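# Carry the bin from cart to desk, bottle upright inside

## Task

Take the bin off the cart and set it on any one of the desks so that the refill bottle ends up standing inside it. The cart must still be upright, no labelled container may be left tipped over, and neither the bin, the refill bottle nor any other container may touch the floor. The robot must not fall over or finish leaning.

## Robot and tools

ROBOT. An omnidirectional wheeled base carries a roughly 1.7 m column. A carriage rides the column (lift_m, 0 to 1 m) and holds two six-joint arms, left and right, each with a five-finger hand. Arm bases sit near 0.57 m + lift_m above the floor; carriage parts hang about 0.15 m lower. A hand point reaches up to 0.78 m from its shoulder but only about 0.4 m below the arm base. Parked joints 1-6: 0, 0.05, 0.05, 1.45, 0, 0. Cameras: carriage_camera (fixed, facing forward, tilted ~20 degrees down), left_wrist_camera and right_wrist_camera (on the little-finger side, aimed at the hand point). Images are 896x504.

FRAMES. Base frame: metres, origin on the floor beneath the base centre, x forward, y left, z up. The left_hand and right_hand readings are hand-point positions in this frame; they tend to read higher than the true hand, especially at long reach or under load. base_odometry is in the odometry frame (the base frame at scene start), counts wheel turns only (slip counts as travel), heading in rad, positive left, -3.142 to 3.142.

move. One action per call. Arguments:
- base: a single key, an offset from the last reported base position. translate_m (metres, forward +, -2 to 2), strafe_m (metres, left +, -2 to 2) or rotate_rad (radians, counter-clockwise +, -6.3 to 6.3).
- joints: one flat dictionary for both arms, keyed by joint name, each value an absolute target. lift_m in metres (0 to 1). Per arm, <side>_joint1_rad (-2.617 to 3.054, yaw about vertical, 0 ahead, + left), joint2 (0 to 3.141; 0 upper arm back and level, 1.57 vertical, 3.14 forward level), joint3 (0 to 3.141, elbow, 0 folded, 3.14 straight), joint4 (-1.57 to 1.57, wrist pitch, + lifts the fingertips), joint5 (-1.57 to 1.57, wrist yaw, + swings fingertips to the right, opposite to joint1), joint6 (-2.094 to 2.094, roll, + clockwise viewed from the forearm). Hand keys <side>_hand_little, _ring, _middle, _index, _thumb_bend, _thumb_turn: -1 to 1, +1 open/straight (thumb_turn +1 beside the palm, -1 opposite the fingers). <side>_hand_force_limit (-1 to 1, maps to ~0-10 N fingertip force, 15 N for thumb motors) and <side>_hand_speed (-0.96 to 1; full speed from +0.48) are settings, not motions; they start at 0 and -0.8.
- speeds: optional per-action caps: translate_m and strafe_m 0.02-0.5 m/s, rotate_rad 0.05-1.57 rad/s, lift_m 0.02-0.27 m/s (default 0.25).
- min_time_s: 0.1-8 s, shortest duration for the arm motions; 2 or more keeps hand paths straighter and slower. Too short can overshoot.
- cameras: list of names or ["all"]; [] for none. blocking: true (default) waits for rest; false returns within ~0.5 s while motion continues.
A move with no action just reports state and images. Joints or base not named keep their earlier motion.

wait(seconds 0-10, cameras): lets time pass, returns early once running motions settle. stop(cameras): brakes everything you started; braked parts hold and may keep pressing. zoom_image(camera, region [x0,y0,x1,y1] pixels, max 504x504): enlarges part of the newest image from that camera. show_instructions: shows reference pages. finished_scene(scene 1): ends the scene irreversibly; the goal must hold without the robot.

RESULTS. base_status and joint_status per motion: done, moving, off_target (resting short, maybe still pushing), not_followed (withheld by the arm-clearance check, line "joint command not followed"), contact_stop or time_out (an uncommanded stop; the part holds where it stopped, and the remaining calls in that reply are skipped), limit_stop_at_motor_heat. on_its_own lists what happened without a command. motor_effort is percent of max with peak in brackets; readings carry sizeable error. <side>_hand_stopped_by gives six words (little, ring, middle, index, thumb_bend, thumb_turn): moving, target, force, stalled or fault. <side>_<motor>_load_n is fingertip force in N, positive when pushed open; a lost grip shows as load near 0. Motor temperatures are listed per arm; a MOTOR HOT line appears at 75 °C and at 100 °C that arm goes limp for 30-60 s.

GRIPPING. A finger motor moves only when its target changes by at least 0.002, stopping at the target or when its load hits the force limit, then locks. To grip harder, raise the force limit and send a more closed target. For gentle closing use hand_speed -0.94 or lower. With the thumb turned in front (thumb_turn -1) the hand wraps objects about 3.5-6.5 cm thick; handles down to ~2.5 cm also work. Beware the wrist bracket on the little-finger side.

AVOID. Driving into furniture at default speeds (a hard hit); after a contact_stop, back off about 0.2 m the way you came. Lowering the lift onto things (it presses hard before stopping). Keeping arms stretched or loaded while idle (heat). Letting the arms touch each other; a moderate press ends the scene. Turning an arm outward 0.5 rad or more with joint2 below 0.8 (elbow hits the column). Fast swings with loads, a high carriage with extended loaded arms, or pulling against held objects: tipping risk. Backing under a table edge. Dropping anything, even slightly, or letting the bin, bottle or other containers reach the floor, and knocking over the cart or labelled containers. Loose objects may occasionally get nudged by outside pushes; recheck before finishing.

Each tool is called after ">>>" as name([rows], argument=value, ...), one row to a line, values as JSON.

Reference images:

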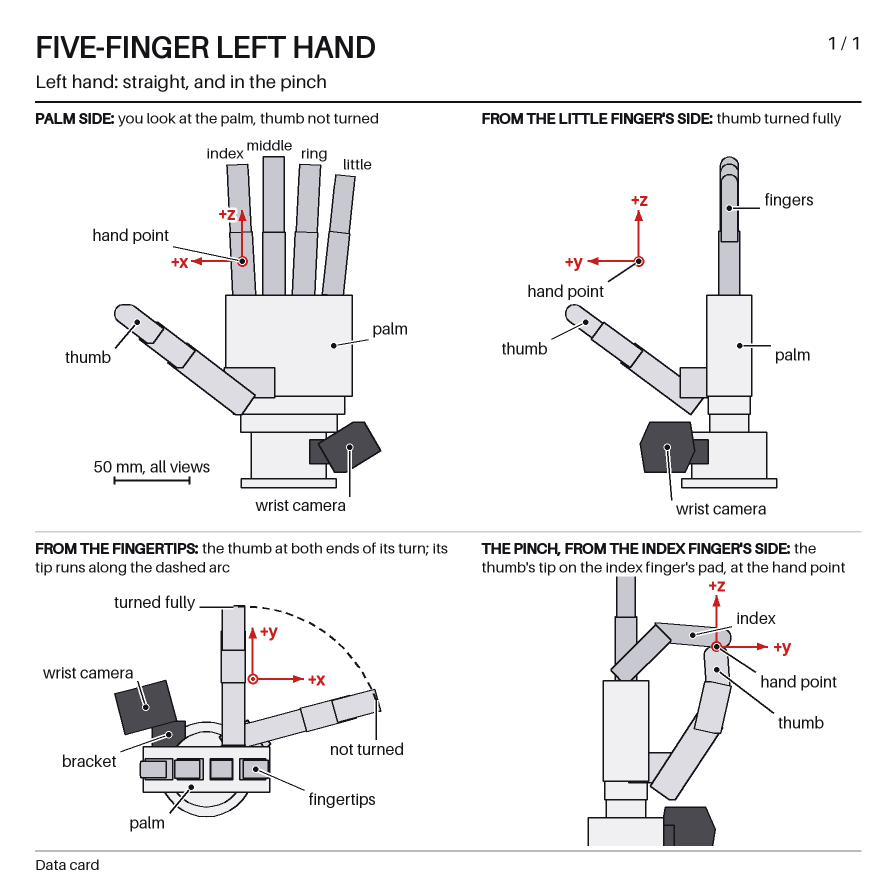

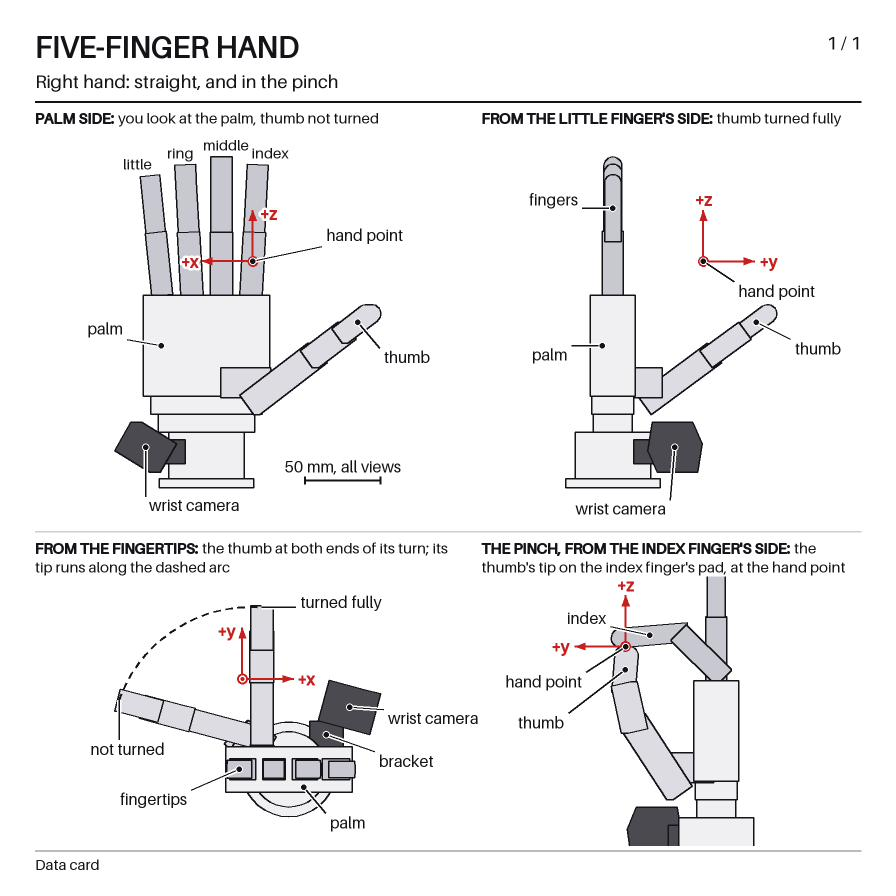

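## Session

>>> move()

Scene clock: 0.00 s.
Joint torques (N m): no reading
Motor temperatures (°C): left_arm=[28 28 30 34 26 27] | right_arm=[25 32 29 33 28 29]
base_odometry: x=+0.000 y=+0.000 heading=+0.000
base_status: not commanded
joint_positions: lift_m=+0.300 left_joint1_rad=+0.017 left_joint2_rad=+0.064 left_joint3_rad=+0.041 left_joint4_rad=+1.425 left_joint5_rad=-0.037 left_joint6_rad=+0.043 right_joint1_rad=+0.012 right_joint2_rad=+0.058 right_joint3_rad=+0.060 right_joint4_rad=+1.459 right_joint5_rad=+0.036 right_joint6_rad=-0.007 left_hand_little=+1.000 left_hand_ring=+1.000 left_hand_middle=+1.000 left_hand_index=+1.000 left_hand_thumb_turn=+1.000 left_hand_thumb_bend=+1.000 left_hand_force_limit=+0.000 left_hand_speed=-0.800 right_hand_little=+1.000 right_hand_ring=+1.000 right_hand_middle=+1.000 right_hand_index=+1.000 right_hand_thumb_turn=+1.000 right_hand_thumb_bend=+1.000 right_hand_force_limit=+0.000 right_hand_speed=-0.800
joint_status: not commanded
left_hand_stopped_by: target,target,target,target,target,target
right_hand_stopped_by: target,target,target,target,target,target
left_little_load_n: 0.0
left_ring_load_n: 0.0
left_middle_load_n: 0.0
left_index_load_n: 0.0
left_thumb_bend_load_n: 0.0
left_thumb_turn_load_n: 0.0
right_little_load_n: 0.0
right_ring_load_n: 0.0
right_middle_load_n: 0.0
right_index_load_n: 0.0
right_thumb_bend_load_n: 0.0
right_thumb_turn_load_n: 0.0
motor_effort: lift_m=+36 drive_wheels=-3
left_hand: x=+0.3333 y=+0.2986 z=+1.3291 quat_wxyz=(+0.726, -0.072, +0.048, -0.682) (m; base frame)
right_hand: x=+0.3149 y=-0.2931 z=+1.3395 quat_wxyz=(+0.707, -0.027, +0.051, -0.705) (m; base frame)
pictures: carriage_camera, left_wrist_camera, right_wrist_camera

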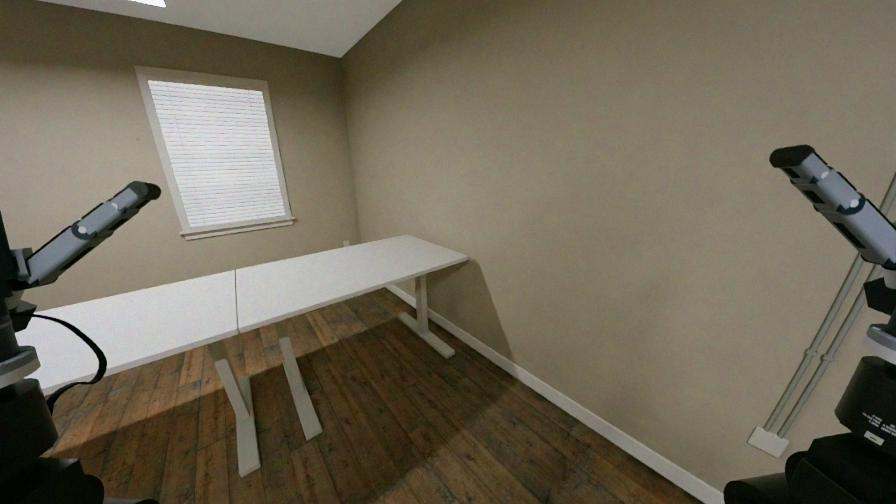

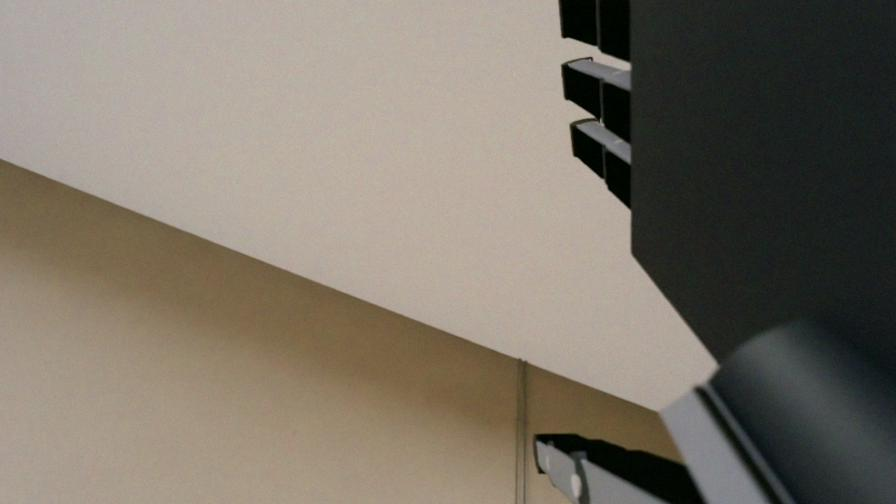

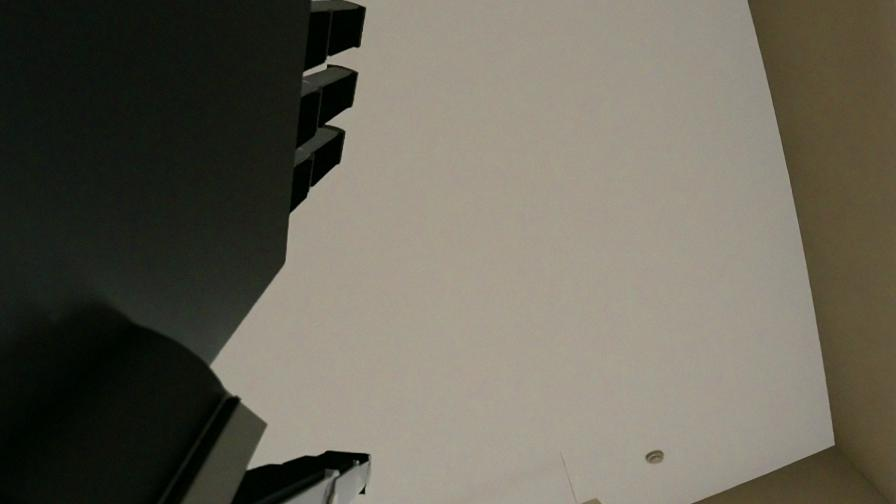

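>>> move(base={"rotate_rad": 1.2}, cameras=["carriage_camera"])

>>> move(base={"rotate_rad": 1.2}, cameras=["carriage_camera"])

>>> move(base={"rotate_rad": 1.2}, cameras=["carriage_camera"])

>>> move(base={"rotate_rad": 1.2}, cameras=["carriage_camera"])

Scene clock: 3.13 s.
Joint torques (N m): left_arm=[-0.2 3.36 6.46 0.2 0.1 -0.23] | right_arm=[-0.13 4.49 6.11 -0.22 0.02 0.09]
move: done
base_odometry: x=+0.000 y=+0.000 heading=+1.200
base_status: done
joint_positions: lift_m=+0.300 left_joint1_rad=+0.017 left_joint2_rad=+0.064 left_joint3_rad=+0.041 left_joint4_rad=+1.425 left_joint5_rad=-0.037 left_joint6_rad=+0.043 right_joint1_rad=+0.012 right_joint2_rad=+0.058 right_joint3_rad=+0.060 right_joint4_rad=+1.458 right_joint5_rad=+0.036 right_joint6_rad=-0.007 left_hand_little=+1.000 left_hand_ring=+1.000 left_hand_middle=+1.000 left_hand_index=+1.000 left_hand_thumb_turn=+1.000 left_hand_thumb_bend=+1.000 left_hand_force_limit=+0.000 left_hand_speed=-0.800 right_hand_little=+1.000 right_hand_ring=+1.000 right_hand_middle=+1.000 right_hand_index=+1.000 right_hand_thumb_turn=+1.000 right_hand_thumb_bend=+1.000 right_hand_force_limit=+0.000 right_hand_speed=-0.800
joint_status: not commanded
left_hand_stopped_by: target,target,target,target,target,target
right_hand_stopped_by: target,target,target,target,target,target
left_little_load_n: 0.0
left_ring_load_n: 0.0
left_middle_load_n: 0.0
left_index_load_n: 0.0
left_thumb_bend_load_n: 0.0
left_thumb_turn_load_n: 0.0
right_little_load_n: 0.0
right_ring_load_n: 0.0
right_middle_load_n: 0.0
right_index_load_n: 0.0
right_thumb_bend_load_n: 0.0
right_thumb_turn_load_n: 0.0
motor_effort: lift_m=+36(36) drive_wheels=+4(14)
left_hand: x=+0.3331 y=+0.2986 z=+1.3292 quat_wxyz=(+0.726, -0.072, +0.047, -0.682)
right_hand: x=+0.3151 y=-0.2931 z=+1.3395 quat_wxyz=(+0.707, -0.027, +0.052, -0.705)

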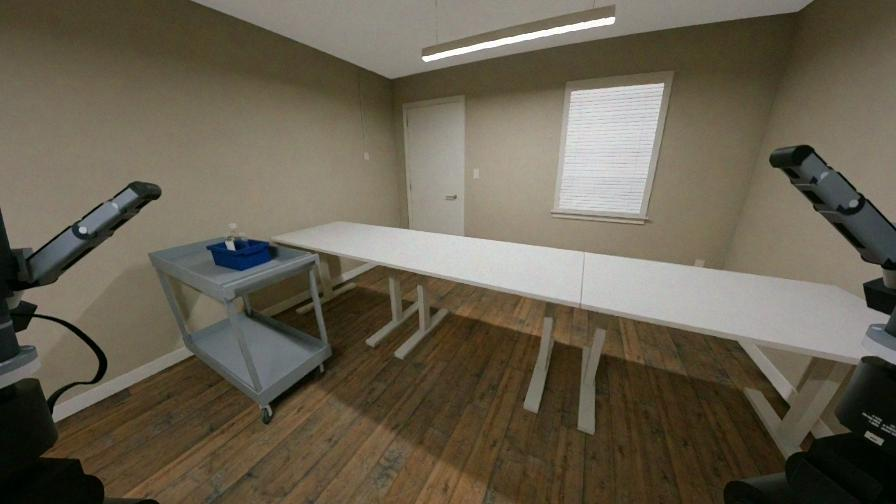

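Scene clock: 5.90 s.
Joint torques (N m): left_arm=[-0.23 3.21 6.56 0.17 0.11 -0.22] | right_arm=[-0.2 4.53 6.06 -0.2 0.03 0.08]
move: done
base_odometry: x=+0.000 y=+0.000 heading=+2.399
base_status: done
joint_positions: lift_m=+0.300 left_joint1_rad=+0.017 left_joint2_rad=+0.064 left_joint3_rad=+0.041 left_joint4_rad=+1.425 left_joint5_rad=-0.037 left_joint6_rad=+0.043 right_joint1_rad=+0.012 right_joint2_rad=+0.058 right_joint3_rad=+0.060 right_joint4_rad=+1.457 right_joint5_rad=+0.036 right_joint6_rad=-0.007 left_hand_little=+1.000 left_hand_ring=+1.000 left_hand_middle=+1.000 left_hand_index=+1.000 left_hand_thumb_turn=+1.000 left_hand_thumb_bend=+1.000 left_hand_force_limit=+0.000 left_hand_speed=-0.800 right_hand_little=+1.000 right_hand_ring=+1.000 right_hand_middle=+1.000 right_hand_index=+1.000 right_hand_thumb_turn=+1.000 right_hand_thumb_bend=+1.000 right_hand_force_limit=+0.000 right_hand_speed=-0.800
joint_status: not commanded
left_hand_stopped_by: target,target,target,target,target,target
right_hand_stopped_by: target,target,target,target,target,target
left_little_load_n: 0.0
left_ring_load_n: 0.0
left_middle_load_n: 0.0
left_index_load_n: 0.0
left_thumb_bend_load_n: 0.0
left_thumb_turn_load_n: 0.0
right_little_load_n: 0.0
right_ring_load_n: 0.0
right_middle_load_n: 0.0
right_index_load_n: -0.5
right_thumb_bend_load_n: 0.0
right_thumb_turn_load_n: 0.0
motor_effort: lift_m=+36(37) drive_wheels=+2(16)
left_hand: x=+0.3331 y=+0.2986 z=+1.3292 quat_wxyz=(+0.726, -0.072, +0.047, -0.682)
right_hand: x=+0.3154 y=-0.2931 z=+1.3394 quat_wxyz=(+0.707, -0.028, +0.052, -0.705)

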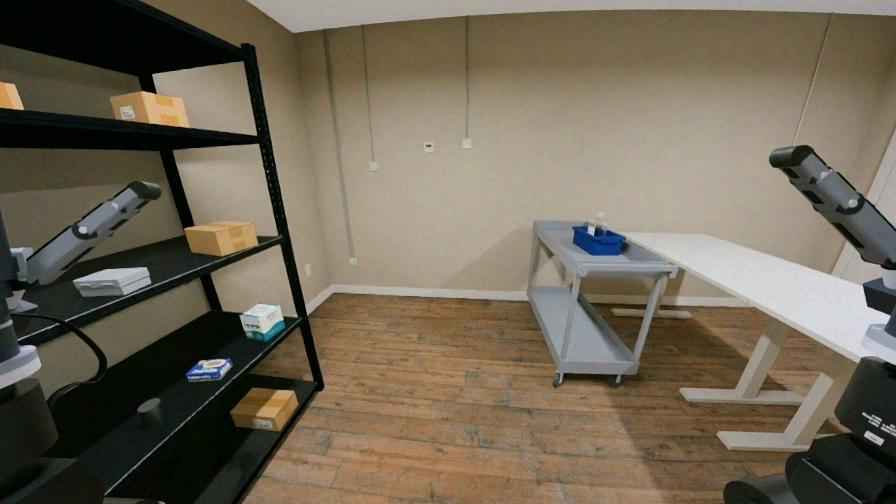

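Scene clock: 8.67 s.
Joint torques (N m): left_arm=[-0.23 3.41 6.46 0.17 0.1 -0.22] | right_arm=[-0.1 4.56 6.01 -0.19 0.03 0.07]
move: done
base_odometry: x=+0.000 y=+0.000 heading=-2.684
base_status: done
joint_positions: lift_m=+0.300 left_joint1_rad=+0.017 left_joint2_rad=+0.064 left_joint3_rad=+0.041 left_joint4_rad=+1.425 left_joint5_rad=-0.037 left_joint6_rad=+0.043 right_joint1_rad=+0.012 right_joint2_rad=+0.058 right_joint3_rad=+0.060 right_joint4_rad=+1.456 right_joint5_rad=+0.036 right_joint6_rad=-0.007 left_hand_little=+1.000 left_hand_ring=+1.000 left_hand_middle=+1.000 left_hand_index=+1.000 left_hand_thumb_turn=+1.000 left_hand_thumb_bend=+1.000 left_hand_force_limit=+0.000 left_hand_speed=-0.800 right_hand_little=+1.000 right_hand_ring=+1.000 right_hand_middle=+1.000 right_hand_index=+1.000 right_hand_thumb_turn=+1.000 right_hand_thumb_bend=+1.000 right_hand_force_limit=+0.000 right_hand_speed=-0.800
joint_status: not commanded
left_hand_stopped_by: target,target,target,target,target,target
right_hand_stopped_by: target,target,target,target,target,target
left_little_load_n: 0.0
left_ring_load_n: 0.0
left_middle_load_n: 0.0
left_index_load_n: 0.0
left_thumb_bend_load_n: 0.0
left_thumb_turn_load_n: 0.0
right_little_load_n: 0.0
right_ring_load_n: 0.0
right_middle_load_n: 0.0
right_index_load_n: 0.0
right_thumb_bend_load_n: 0.0
right_thumb_turn_load_n: -0.5
motor_effort: lift_m=+36(36) drive_wheels=+4(13)
left_hand: x=+0.3331 y=+0.2986 z=+1.3292 quat_wxyz=(+0.726, -0.072, +0.047, -0.682)
right_hand: x=+0.3156 y=-0.2931 z=+1.3393 quat_wxyz=(+0.707, -0.028, +0.052, -0.705)

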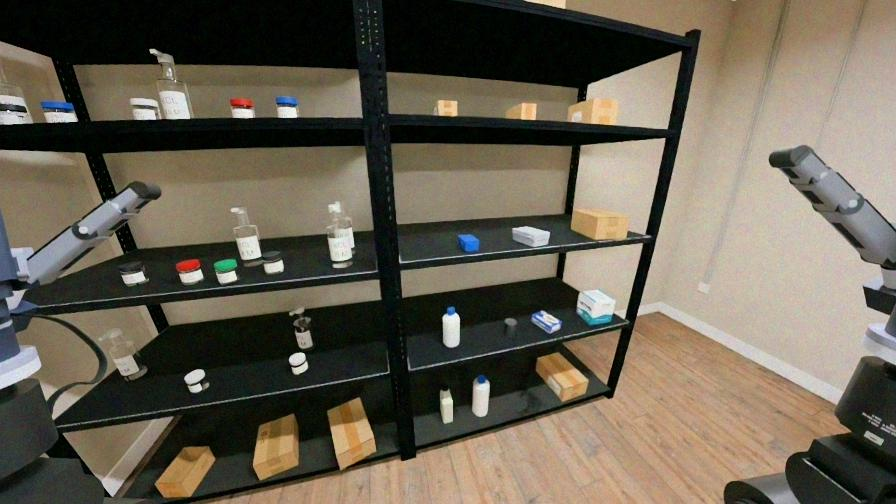

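Scene clock: 11.43 s.
Joint torques (N m): left_arm=[-0.21 3.34 6.42 0.16 0.11 -0.21] | right_arm=[-0.28 4.55 6.12 -0.19 0.03 0.09]
move: done
base_odometry: x=+0.000 y=+0.000 heading=-1.484
base_status: done
joint_positions: lift_m=+0.300 left_joint1_rad=+0.017 left_joint2_rad=+0.064 left_joint3_rad=+0.041 left_joint4_rad=+1.425 left_joint5_rad=-0.037 left_joint6_rad=+0.043 right_joint1_rad=+0.012 right_joint2_rad=+0.058 right_joint3_rad=+0.060 right_joint4_rad=+1.455 right_joint5_rad=+0.036 right_joint6_rad=-0.007 left_hand_little=+1.000 left_hand_ring=+1.000 left_hand_middle=+1.000 left_hand_index=+1.000 left_hand_thumb_turn=+1.000 left_hand_thumb_bend=+1.000 left_hand_force_limit=+0.000 left_hand_speed=-0.800 right_hand_little=+1.000 right_hand_ring=+1.000 right_hand_middle=+1.000 right_hand_index=+1.000 right_hand_thumb_turn=+1.000 right_hand_thumb_bend=+1.000 right_hand_force_limit=+0.000 right_hand_speed=-0.800
joint_status: not commanded
left_hand_stopped_by: target,target,target,target,target,target
right_hand_stopped_by: target,target,target,target,target,target
left_little_load_n: 0.0
left_ring_load_n: 0.0
left_middle_load_n: -0.5
left_index_load_n: 0.0
left_thumb_bend_load_n: 0.0
left_thumb_turn_load_n: 0.0
right_little_load_n: 0.0
right_ring_load_n: 0.0
right_middle_load_n: 0.0
right_index_load_n: 0.0
right_thumb_bend_load_n: 0.0
right_thumb_turn_load_n: 0.0
motor_effort: lift_m=+36(37) drive_wheels=+4(14)
left_hand: x=+0.3331 y=+0.2986 z=+1.3292 quat_wxyz=(+0.726, -0.072, +0.047, -0.682)
right_hand: x=+0.3157 y=-0.2931 z=+1.3393 quat_wxyz=(+0.707, -0.028, +0.052, -0.705)

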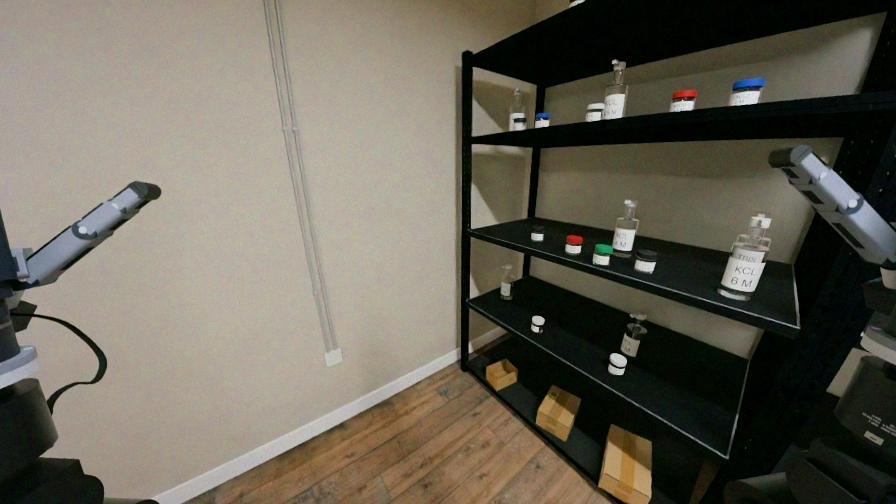

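>>> move(base={"rotate_rad": -2.93}, cameras=["carriage_camera"])

>>> zoom_image(camera="carriage_camera", region=[330, 200, 580, 340])

Scene clock: 15.83 s.
Joint torques (N m): left_arm=[-0.2 3.34 6.6 0.2 0.09 -0.22] | right_arm=[-0.17 4.56 6.09 -0.17 0.02 0.09]
move: done
base_odometry: x=+0.000 y=+0.000 heading=+1.869
base_status: done
joint_positions: lift_m=+0.300 left_joint1_rad=+0.017 left_joint2_rad=+0.064 left_joint3_rad=+0.041 left_joint4_rad=+1.423 left_joint5_rad=-0.037 left_joint6_rad=+0.043 right_joint1_rad=+0.012 right_joint2_rad=+0.058 right_joint3_rad=+0.060 right_joint4_rad=+1.453 right_joint5_rad=+0.036 right_joint6_rad=-0.007 left_hand_little=+1.000 left_hand_ring=+1.000 left_hand_middle=+1.000 left_hand_index=+1.000 left_hand_thumb_turn=+1.000 left_hand_thumb_bend=+1.000 left_hand_force_limit=+0.000 left_hand_speed=-0.800 right_hand_little=+1.000 right_hand_ring=+1.000 right_hand_middle=+1.000 right_hand_index=+1.000 right_hand_thumb_turn=+1.000 right_hand_thumb_bend=+1.000 right_hand_force_limit=+0.000 right_hand_speed=-0.800
joint_status: not commanded
left_hand_stopped_by: target,target,target,target,target,target
right_hand_stopped_by: target,target,target,target,target,target
left_little_load_n: -0.5
left_ring_load_n: 0.0
left_middle_load_n: 0.0
left_index_load_n: 0.0
left_thumb_bend_load_n: 0.0
left_thumb_turn_load_n: 0.0
right_little_load_n: 0.0
right_ring_load_n: 0.0
right_middle_load_n: 0.0
right_index_load_n: 0.0
right_thumb_bend_load_n: 0.0
right_thumb_turn_load_n: 0.0
motor_effort: lift_m=+36(37) drive_wheels=+3(16)
left_hand: x=+0.3336 y=+0.2986 z=+1.3290 quat_wxyz=(+0.726, -0.073, +0.048, -0.682)
right_hand: x=+0.3163 y=-0.2931 z=+1.3390 quat_wxyz=(+0.707, -0.029, +0.053, -0.705)

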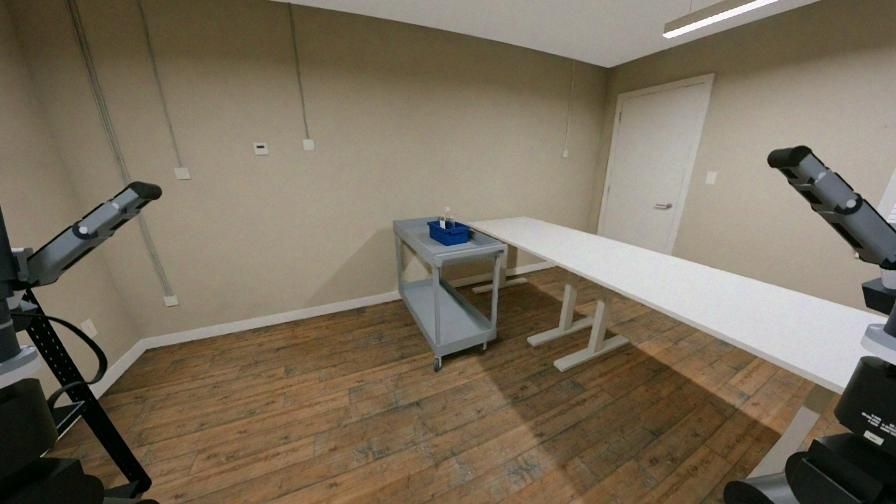

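Scaled by 2.016 from the camera's image (finer frame: 1280x720).

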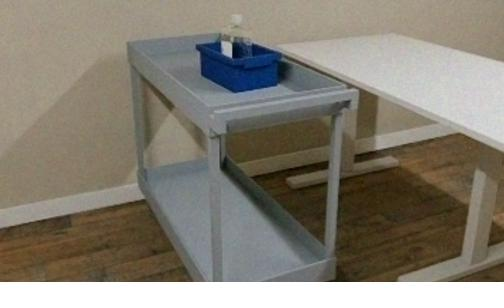

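>>> move(base={"translate_m": 0.75}, joints={"lift_m": 0.5}, speeds={"translate_m": 0.35}, cameras=["carriage_camera"])

>>> zoom_image(camera="carriage_camera", region=[330, 200, 630, 400])

Scene clock: 20.30 s.
Joint torques (N m): left_arm=[-0.2 3.3 6.56 0.18 0.1 -0.23] | right_arm=[-0.17 4.55 5.97 -0.17 0.01 0.06]
move: done
base_odometry: x=-0.219 y=+0.717 heading=+1.868
base_status: done
joint_positions: lift_m=+0.500 left_joint1_rad=+0.017 left_joint2_rad=+0.064 left_joint3_rad=+0.041 left_joint4_rad=+1.425 left_joint5_rad=-0.037 left_joint6_rad=+0.043 right_joint1_rad=+0.012 right_joint2_rad=+0.058 right_joint3_rad=+0.060 right_joint4_rad=+1.454 right_joint5_rad=+0.036 right_joint6_rad=-0.007 left_hand_little=+1.000 left_hand_ring=+1.000 left_hand_middle=+1.000 left_hand_index=+1.000 left_hand_thumb_turn=+1.000 left_hand_thumb_bend=+1.000 left_hand_force_limit=+0.000 left_hand_speed=-0.800 right_hand_little=+1.000 right_hand_ring=+1.000 right_hand_middle=+1.000 right_hand_index=+1.000 right_hand_thumb_turn=+1.000 right_hand_thumb_bend=+1.000 right_hand_force_limit=+0.000 right_hand_speed=-0.800
joint_status: all done
left_hand_stopped_by: target,target,target,target,target,target
right_hand_stopped_by: target,target,target,target,target,target
left_little_load_n: 0.0
left_ring_load_n: 0.0
left_middle_load_n: 0.0
left_index_load_n: 0.0
left_thumb_bend_load_n: 0.0
left_thumb_turn_load_n: 0.0
right_little_load_n: 0.0
right_ring_load_n: 0.0
right_middle_load_n: 0.0
right_index_load_n: 0.0
right_thumb_bend_load_n: 0.0
right_thumb_turn_load_n: 0.0
motor_effort: lift_m=+35(44) drive_wheels=-5(20)
left_hand: x=+0.3331 y=+0.2986 z=+1.5293 quat_wxyz=(+0.726, -0.072, +0.047, -0.682)
right_hand: x=+0.3160 y=-0.2931 z=+1.5392 quat_wxyz=(+0.707, -0.028, +0.053, -0.705)
carriage_camera: T_world_to_cam=[[-0.01897, -0.99964, -0.01877, 0.02966], [-0.32579, 0.02393, -0.94514, 1.46609], [0.94525, -0.01182, -0.32613, 0.35784]] pos_world=[0.13996, -0.0012, 1.50292]

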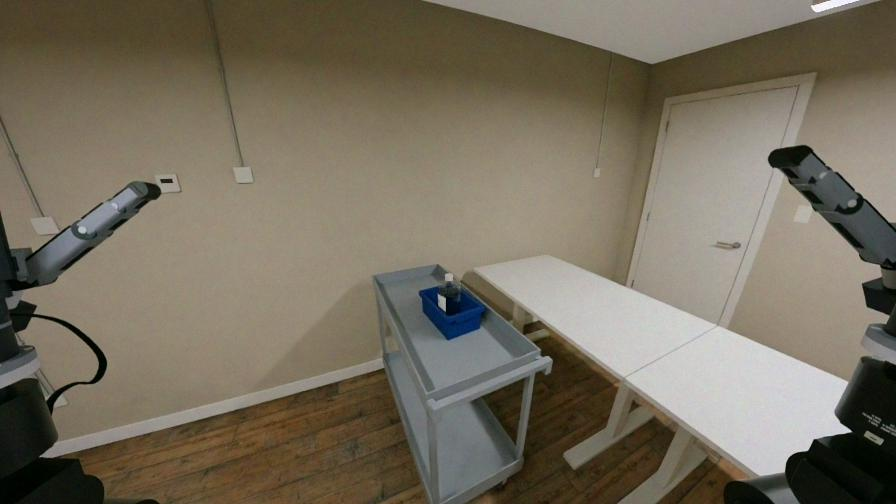

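Scaled by 1.680 from the camera's image (finer frame: 1280x720).

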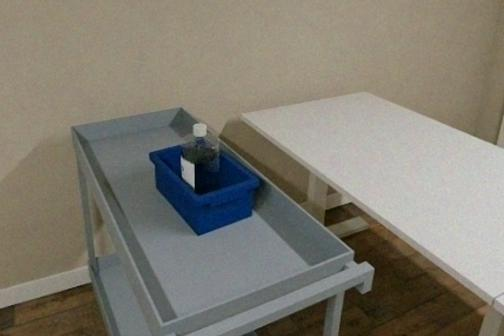

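>>> move(base={"rotate_rad": -1.083}, cameras=["carriage_camera"])

>>> move(base={"translate_m": -0.22})

>>> move(base={"strafe_m": 1.15}, joints={"lift_m": 0.4}, cameras=["carriage_camera"])

Scene clock: 27.47 s.
Joint torques (N m): left_arm=[-0.21 3.26 6.58 0.15 0.1 -0.23] | right_arm=[-0.16 4.51 6.04 -0.18 0.02 0.07]
move: done
base_odometry: x=-0.220 y=+0.717 heading=+0.785
base_status: done
joint_positions: lift_m=+0.500 left_joint1_rad=+0.017 left_joint2_rad=+0.064 left_joint3_rad=+0.041 left_joint4_rad=+1.425 left_joint5_rad=-0.037 left_joint6_rad=+0.043 right_joint1_rad=+0.012 right_joint2_rad=+0.058 right_joint3_rad=+0.060 right_joint4_rad=+1.454 right_joint5_rad=+0.036 right_joint6_rad=-0.007 left_hand_little=+1.000 left_hand_ring=+1.000 left_hand_middle=+1.000 left_hand_index=+1.000 left_hand_thumb_turn=+1.000 left_hand_thumb_bend=+1.000 left_hand_force_limit=+0.000 left_hand_speed=-0.800 right_hand_little=+1.000 right_hand_ring=+1.000 right_hand_middle=+1.000 right_hand_index=+1.000 right_hand_thumb_turn=+1.000 right_hand_thumb_bend=+1.000 right_hand_force_limit=+0.000 right_hand_speed=-0.800
joint_status: not commanded
left_hand_stopped_by: target,target,target,target,target,target
right_hand_stopped_by: target,target,target,target,target,target
left_little_load_n: 0.0
left_ring_load_n: 0.0
left_middle_load_n: 0.0
left_index_load_n: 0.0
left_thumb_bend_load_n: 0.0
left_thumb_turn_load_n: 0.0
right_little_load_n: 0.0
right_ring_load_n: 0.0
right_middle_load_n: -0.5
right_index_load_n: 0.0
right_thumb_bend_load_n: 0.0
right_thumb_turn_load_n: 0.0
motor_effort: lift_m=+35(36) drive_wheels=+6(13)
left_hand: x=+0.3333 y=+0.2986 z=+1.5292 quat_wxyz=(+0.726, -0.072, +0.048, -0.682)
right_hand: x=+0.3160 y=-0.2931 z=+1.5392 quat_wxyz=(+0.707, -0.028, +0.053, -0.705)
carriage_camera: T_world_to_cam=[[-0.01897, -0.99964, -0.01877, 0.02966], [-0.32579, 0.02393, -0.94514, 1.46609], [0.94525, -0.01182, -0.32613, 0.35784]] pos_world=[0.13996, -0.0012, 1.50292]

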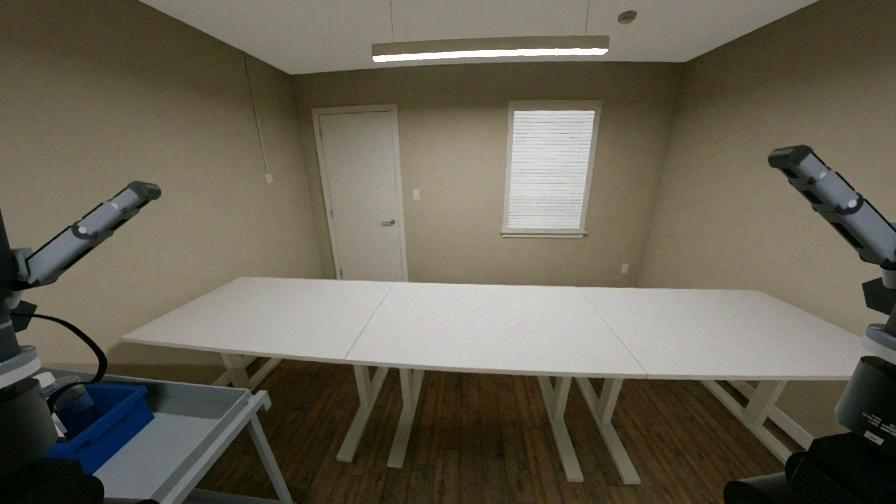

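Scene clock: 29.73 s.
Joint torques (N m): left_arm=[-0.21 3.3 6.54 0.16 0.11 -0.21] | right_arm=[-0.14 4.55 6 -0.2 0.02 0.05]
move: done
base_odometry: x=-0.375 y=+0.562 heading=+0.785
base_status: done
joint_positions: lift_m=+0.500 left_joint1_rad=+0.017 left_joint2_rad=+0.064 left_joint3_rad=+0.041 left_joint4_rad=+1.427 left_joint5_rad=-0.037 left_joint6_rad=+0.043 right_joint1_rad=+0.012 right_joint2_rad=+0.058 right_joint3_rad=+0.060 right_joint4_rad=+1.455 right_joint5_rad=+0.036 right_joint6_rad=-0.007 left_hand_little=+1.000 left_hand_ring=+1.000 left_hand_middle=+1.000 left_hand_index=+1.000 left_hand_thumb_turn=+1.000 left_hand_thumb_bend=+1.000 left_hand_force_limit=+0.000 left_hand_speed=-0.800 right_hand_little=+1.000 right_hand_ring=+1.000 right_hand_middle=+1.000 right_hand_index=+1.000 right_hand_thumb_turn=+1.000 right_hand_thumb_bend=+1.000 right_hand_force_limit=+0.000 right_hand_speed=-0.800
joint_status: not commanded
left_hand_stopped_by: target,target,target,target,target,target
right_hand_stopped_by: target,target,target,target,target,target
left_little_load_n: -0.5
left_ring_load_n: 0.0
left_middle_load_n: 0.0
left_index_load_n: 0.0
left_thumb_bend_load_n: 0.0
left_thumb_turn_load_n: 0.0
right_little_load_n: 0.0
right_ring_load_n: 0.0
right_middle_load_n: 0.0
right_index_load_n: 0.0
right_thumb_bend_load_n: 0.0
right_thumb_turn_load_n: 0.0
motor_effort: lift_m=+35(36) drive_wheels=-7(14)
left_hand: x=+0.3327 y=+0.2986 z=+1.5294 quat_wxyz=(+0.727, -0.071, +0.047, -0.682)
right_hand: x=+0.3157 y=-0.2931 z=+1.5393 quat_wxyz=(+0.707, -0.028, +0.052, -0.705)
pictures: none

Scene clock: 34.37 s.
Joint torques (N m): left_arm=[-0.27 3.34 6.56 0.15 0.1 -0.22] | right_arm=[-0.24 4.56 6.09 -0.16 0.01 0.06]
move: done
base_odometry: x=-1.188 y=+1.375 heading=+0.785
base_status: done
joint_positions: lift_m=+0.400 left_joint1_rad=+0.017 left_joint2_rad=+0.064 left_joint3_rad=+0.041 left_joint4_rad=+1.426 left_joint5_rad=-0.037 left_joint6_rad=+0.043 right_joint1_rad=+0.012 right_joint2_rad=+0.058 right_joint3_rad=+0.060 right_joint4_rad=+1.455 right_joint5_rad=+0.036 right_joint6_rad=-0.007 left_hand_little=+1.000 left_hand_ring=+1.000 left_hand_middle=+1.000 left_hand_index=+1.000 left_hand_thumb_turn=+1.000 left_hand_thumb_bend=+1.000 left_hand_force_limit=+0.000 left_hand_speed=-0.800 right_hand_little=+1.000 right_hand_ring=+1.000 right_hand_middle=+1.000 right_hand_index=+1.000 right_hand_thumb_turn=+1.000 right_hand_thumb_bend=+1.000 right_hand_force_limit=+0.000 right_hand_speed=-0.800
joint_status: all done
left_hand_stopped_by: target,target,target,target,target,target
right_hand_stopped_by: target,target,target,target,target,target
left_little_load_n: 0.0
left_ring_load_n: 0.0
left_middle_load_n: 0.0
left_index_load_n: 0.0
left_thumb_bend_load_n: -0.5
left_thumb_turn_load_n: 0.0
right_little_load_n: 0.0
right_ring_load_n: 0.0
right_middle_load_n: 0.0
right_index_load_n: 0.0
right_thumb_bend_load_n: 0.0
right_thumb_turn_load_n: 0.0
motor_effort: lift_m=+37(40) drive_wheels=-4(12)
left_hand: x=+0.3328 y=+0.2985 z=+1.4292 quat_wxyz=(+0.726, -0.071, +0.047, -0.682)
right_hand: x=+0.3157 y=-0.2931 z=+1.4392 quat_wxyz=(+0.707, -0.028, +0.052, -0.705)
carriage_camera: T_world_to_cam=[[-0.01897, -0.99964, -0.01877, 0.02778], [-0.32579, 0.02393, -0.94514, 1.37149], [0.94525, -0.01182, -0.32613, 0.32519]] pos_world=[0.13996, -0.0012, 1.40282]

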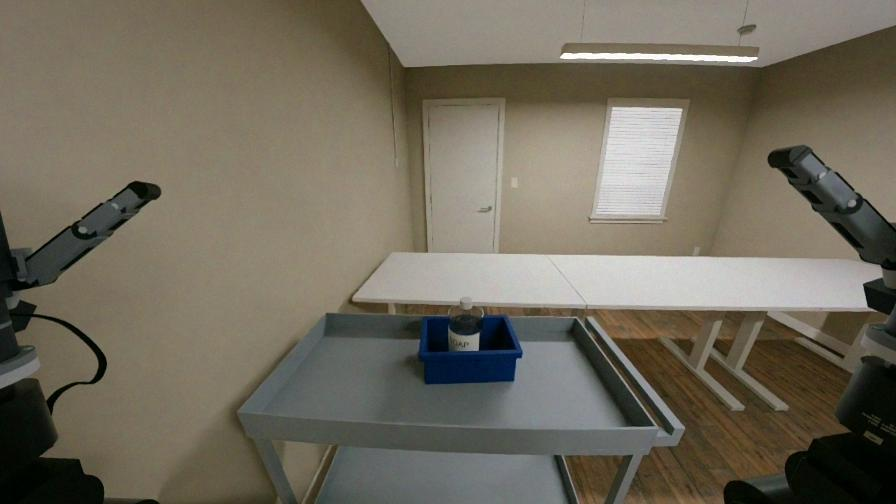

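>>> zoom_image(camera="carriage_camera", region=[400, 280, 540, 400])

Scaled by 3.600 from the camera's image (finer frame: 1280x720).

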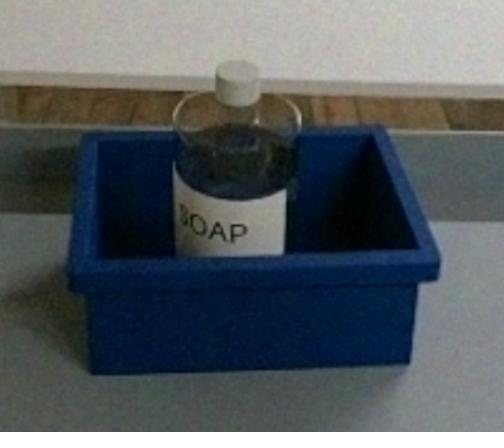

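>>> move(joints={"lift_m": 0.5, "left_joint2_rad": 1.9, "left_joint3_rad": 1.5, "left_joint4_rad": -1.17, "left_joint6_rad": -1.57, "left_joint5_rad": 0, "left_joint1_rad": 0, "right_joint1_rad": 0, "right_joint2_rad": 1.9, "right_joint3_rad": 1.5, "right_joint4_rad": -1.17, "right_joint5_rad": 0, "right_joint6_rad": 1.57}, min_time_s=3, cameras=["all"])

Scene clock: 44.87 s.
Joint torques (N m): left_arm=[-0.83 -7.64 8.77 0.14 0.25 -0.31] | right_arm=[-0.59 -7.98 8.55 0.17 -0.03 0.2]
Motor temperatures (°C): left_arm=[28 30 35 34 26 27] | right_arm=[25 33 31 33 28 29]
move: done
base_odometry: x=-1.188 y=+1.375 heading=+0.785
base_status: not commanded
joint_positions: lift_m=+0.500 left_joint1_rad=+0.007 left_joint2_rad=+1.894 left_joint3_rad=+1.472 left_joint4_rad=-1.159 left_joint5_rad=-0.011 left_joint6_rad=-1.562 right_joint1_rad=+0.005 right_joint2_rad=+1.887 right_joint3_rad=+1.480 right_joint4_rad=-1.153 right_joint5_rad=+0.009 right_joint6_rad=+1.556 left_hand_little=+1.000 left_hand_ring=+1.000 left_hand_middle=+1.000 left_hand_index=+1.000 left_hand_thumb_turn=+1.000 left_hand_thumb_bend=+1.000 left_hand_force_limit=+0.000 left_hand_speed=-0.800 right_hand_little=+1.000 right_hand_ring=+1.000 right_hand_middle=+1.000 right_hand_index=+1.000 right_hand_thumb_turn=+1.000 right_hand_thumb_bend=+1.000 right_hand_force_limit=+0.000 right_hand_speed=-0.800
joint_status: all done
left_hand_stopped_by: target,target,target,target,target,target
right_hand_stopped_by: target,target,target,target,target,target
left_little_load_n: 0.0
left_ring_load_n: 0.0
left_middle_load_n: 0.0
left_index_load_n: 0.0
left_thumb_bend_load_n: 0.0
left_thumb_turn_load_n: 0.0
right_little_load_n: 0.0
right_ring_load_n: 0.0
right_middle_load_n: 0.0
right_index_load_n: 0.0
right_thumb_bend_load_n: 0.0
right_thumb_turn_load_n: 0.0
motor_effort: lift_m=+36(43) drive_wheels=+2(7)
left_hand: x=+0.6039 y=+0.2623 z=+1.1384 quat_wxyz=(+0.006, -1.000, +0.001, +0.005)
right_hand: x=+0.6075 y=-0.2570 z=+1.1435 quat_wxyz=(+0.005, -0.010, +1.000, -0.005)
pictures: carriage_camera, left_wrist_camera, right_wrist_camera
carriage_camera: T_world_to_cam=[[-0.01897, -0.99964, -0.01877, 0.02966], [-0.32579, 0.02393, -0.94514, 1.46609], [0.94525, -0.01182, -0.32613, 0.35784]] pos_world=[0.13996, -0.0012, 1.50292]
left_wrist_camera: T_world_to_cam=[[0.26844, 0.9633, -0.00142, -0.40793], [0.814, -0.22604, 0.53508, -1.04531], [0.51512, -0.14479, -0.8448, 0.80391]] pos_world=[0.54627, 0.27307, 1.23789]
right_wrist_camera: T_world_to_cam=[[-0.30114, 0.9514, -0.06446, 0.50564], [0.80403, 0.28967, 0.51925, -1.01091], [0.51269, 0.10454, -0.85219, 0.80827]] pos_world=[0.55068, -0.27273, 1.2463]

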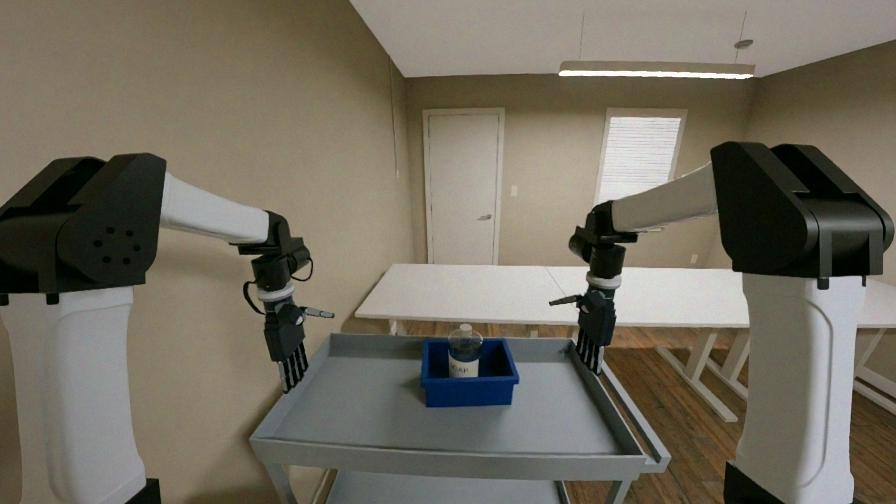

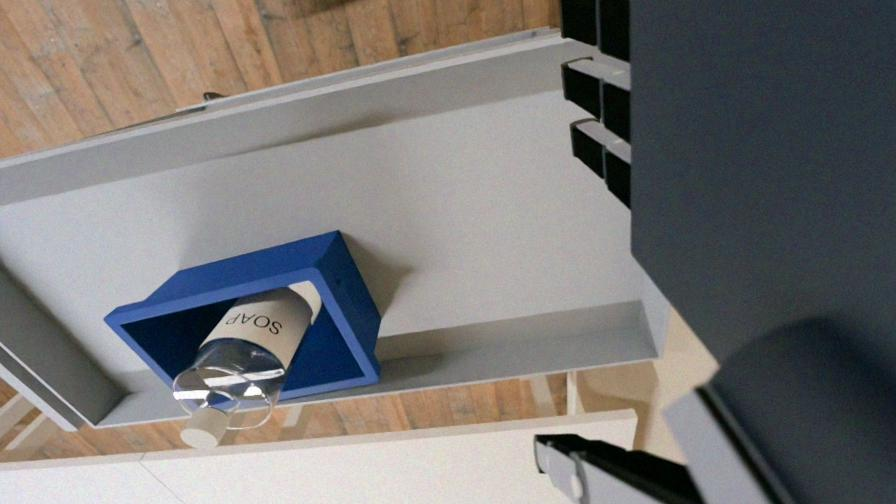

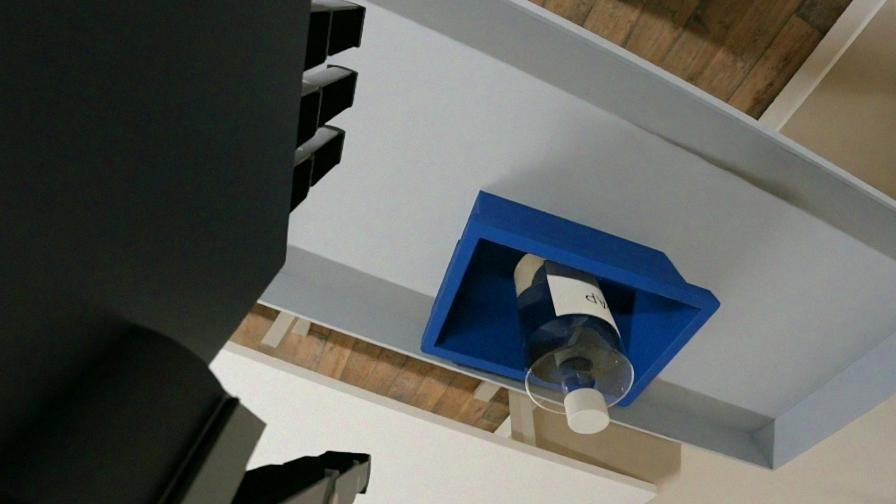

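>>> move(base={"strafe_m": -0.07}, joints={"left_hand_thumb_turn": -1, "right_hand_thumb_turn": -1}, speeds={"strafe_m": 0.1})

>>> move(base={"translate_m": 0.18}, speeds={"translate_m": 0.1}, joints={"left_joint1_rad": -0.17, "left_joint6_rad": -1.74, "right_joint1_rad": 0.17, "right_joint6_rad": 1.74}, min_time_s=2, cameras=["all"])

Scene clock: 52.53 s.
Joint torques (N m): left_arm=[-0.39 -7.62 8.73 0.17 0.22 -0.28] | right_arm=[-0.35 -8.03 8.43 0.17 -0.01 0.18]
move: done
base_odometry: x=-1.138 y=+1.326 heading=+0.785
base_status: done
joint_positions: lift_m=+0.500 left_joint1_rad=+0.003 left_joint2_rad=+1.894 left_joint3_rad=+1.472 left_joint4_rad=-1.164 left_joint5_rad=-0.008 left_joint6_rad=-1.564 right_joint1_rad=+0.002 right_joint2_rad=+1.887 right_joint3_rad=+1.480 right_joint4_rad=-1.156 right_joint5_rad=+0.006 right_joint6_rad=+1.558 left_hand_little=+1.000 left_hand_ring=+1.000 left_hand_middle=+1.000 left_hand_index=+1.000 left_hand_thumb_turn=-1.000 left_hand_thumb_bend=+1.000 left_hand_force_limit=+0.000 left_hand_speed=-0.800 right_hand_little=+1.000 right_hand_ring=+1.000 right_hand_middle=+1.000 right_hand_index=+1.000 right_hand_thumb_turn=-1.000 right_hand_thumb_bend=+1.000 right_hand_force_limit=+0.000 right_hand_speed=-0.800
joint_status: all done
left_hand_stopped_by: target,target,target,target,target,target
right_hand_stopped_by: target,target,target,target,target,target
left_little_load_n: 0.0
left_ring_load_n: 0.0
left_middle_load_n: 0.0
left_index_load_n: 0.0
left_thumb_bend_load_n: 0.0
left_thumb_turn_load_n: 0.0
right_little_load_n: 0.0
right_ring_load_n: 0.0
right_middle_load_n: 0.0
right_index_load_n: 0.0
right_thumb_bend_load_n: 0.0
right_thumb_turn_load_n: 0.0
motor_effort: lift_m=+36(37) drive_wheels=-1(12)
left_hand: x=+0.6025 y=+0.2597 z=+1.1385 quat_wxyz=(+0.004, -1.000, +0.002, +0.008)
right_hand: x=+0.6069 y=-0.2577 z=+1.1436 quat_wxyz=(+0.004, -0.007, +1.000, -0.003)
pictures: none

Scene clock: 55.03 s.
Joint torques (N m): left_arm=[-0.84 -7.65 8.75 0.19 0.21 -0.29] | right_arm=[0.31 -8.13 8.42 0.19 0 0.22]
move: done
base_odometry: x=-1.011 y=+1.453 heading=+0.785
base_status: done
joint_positions: lift_m=+0.500 left_joint1_rad=-0.162 left_joint2_rad=+1.895 left_joint3_rad=+1.472 left_joint4_rad=-1.167 left_joint5_rad=-0.008 left_joint6_rad=-1.732 right_joint1_rad=+0.165 right_joint2_rad=+1.888 right_joint3_rad=+1.480 right_joint4_rad=-1.161 right_joint5_rad=+0.006 right_joint6_rad=+1.727 left_hand_little=+1.000 left_hand_ring=+1.000 left_hand_middle=+1.000 left_hand_index=+1.000 left_hand_thumb_turn=-1.000 left_hand_thumb_bend=+1.000 left_hand_force_limit=+0.000 left_hand_speed=-0.800 right_hand_little=+1.000 right_hand_ring=+1.000 right_hand_middle=+1.000 right_hand_index=+1.000 right_hand_thumb_turn=-1.000 right_hand_thumb_bend=+1.000 right_hand_force_limit=+0.000 right_hand_speed=-0.800
joint_status: all done
left_hand_stopped_by: target,target,target,target,target,target
right_hand_stopped_by: target,target,target,target,target,target
left_little_load_n: 0.0
left_ring_load_n: 0.0
left_middle_load_n: 0.0
left_index_load_n: 0.0
left_thumb_bend_load_n: 0.0
left_thumb_turn_load_n: -0.5
right_little_load_n: 0.0
right_ring_load_n: 0.0
right_middle_load_n: 0.0
right_index_load_n: 0.0
right_thumb_bend_load_n: 0.0
right_thumb_turn_load_n: 0.0
motor_effort: lift_m=+36(36) drive_wheels=-4(10)
left_hand: x=+0.5975 y=+0.2029 z=+1.1380 quat_wxyz=(+0.005, -1.000, +0.000, +0.009)
right_hand: x=+0.6016 y=-0.2008 z=+1.1431 quat_wxyz=(+0.001, -0.004, +1.000, -0.003)
pictures: carriage_camera, left_wrist_camera, right_wrist_camera
carriage_camera: T_world_to_cam=[[-0.01897, -0.99964, -0.01877, 0.02966], [-0.32579, 0.02393, -0.94514, 1.46609], [0.94525, -0.01182, -0.32613, 0.35784]] pos_world=[0.13996, -0.0012, 1.50292]
left_wrist_camera: T_world_to_cam=[[0.26762, 0.96352, -0.00392, -0.34565], [0.818, -0.22504, 0.52938, -1.04928], [0.50918, -0.14488, -0.84838, 0.8059]] pos_world=[0.54046, 0.21367, 1.23781]
right_wrist_camera: T_world_to_cam=[[-0.29144, 0.95478, -0.05883, 0.43873], [0.81104, 0.27924, 0.51404, -1.02255], [0.50722, 0.1021, -0.85575, 0.81188]] pos_world=[0.5454, -0.21624, 1.2462]

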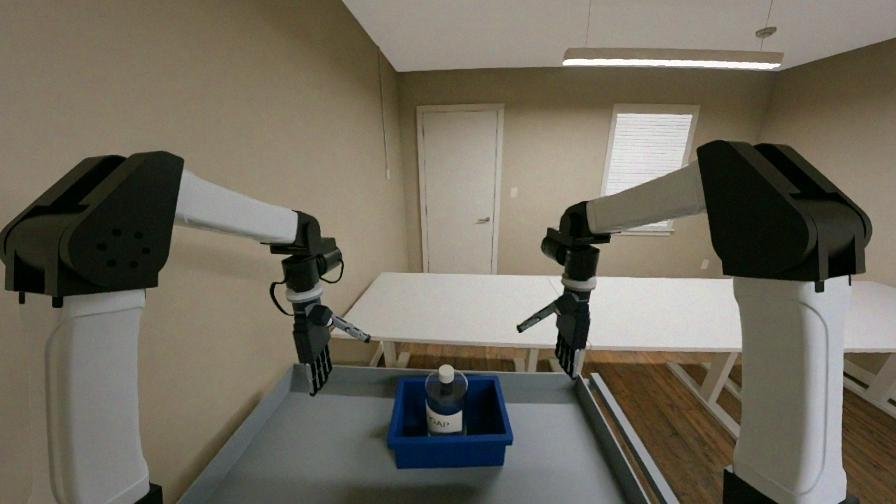

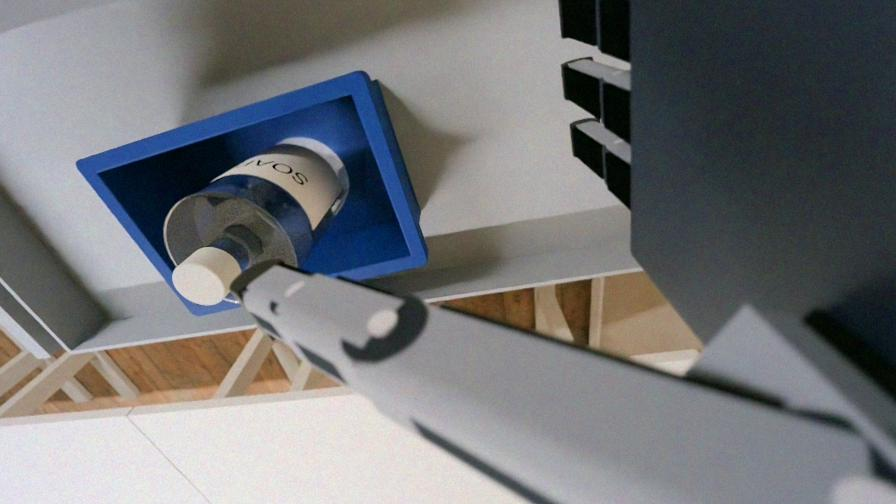

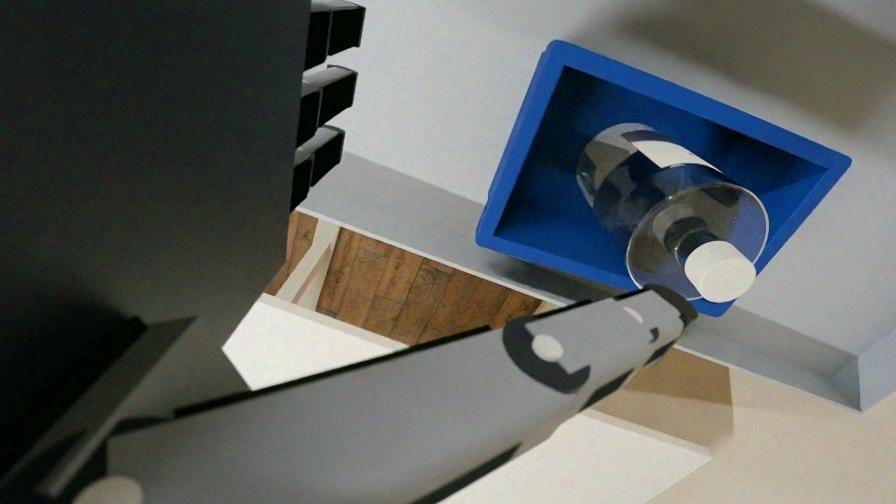

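>>> zoom_image(camera="carriage_camera", region=[370, 340, 530, 500])

Scaled by 3.150 from the camera's image (finer frame: 1280x720).

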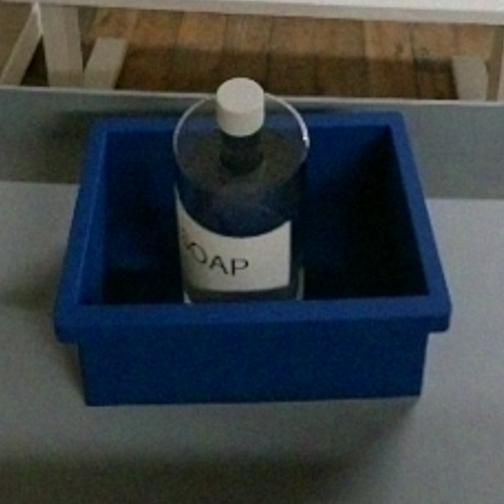

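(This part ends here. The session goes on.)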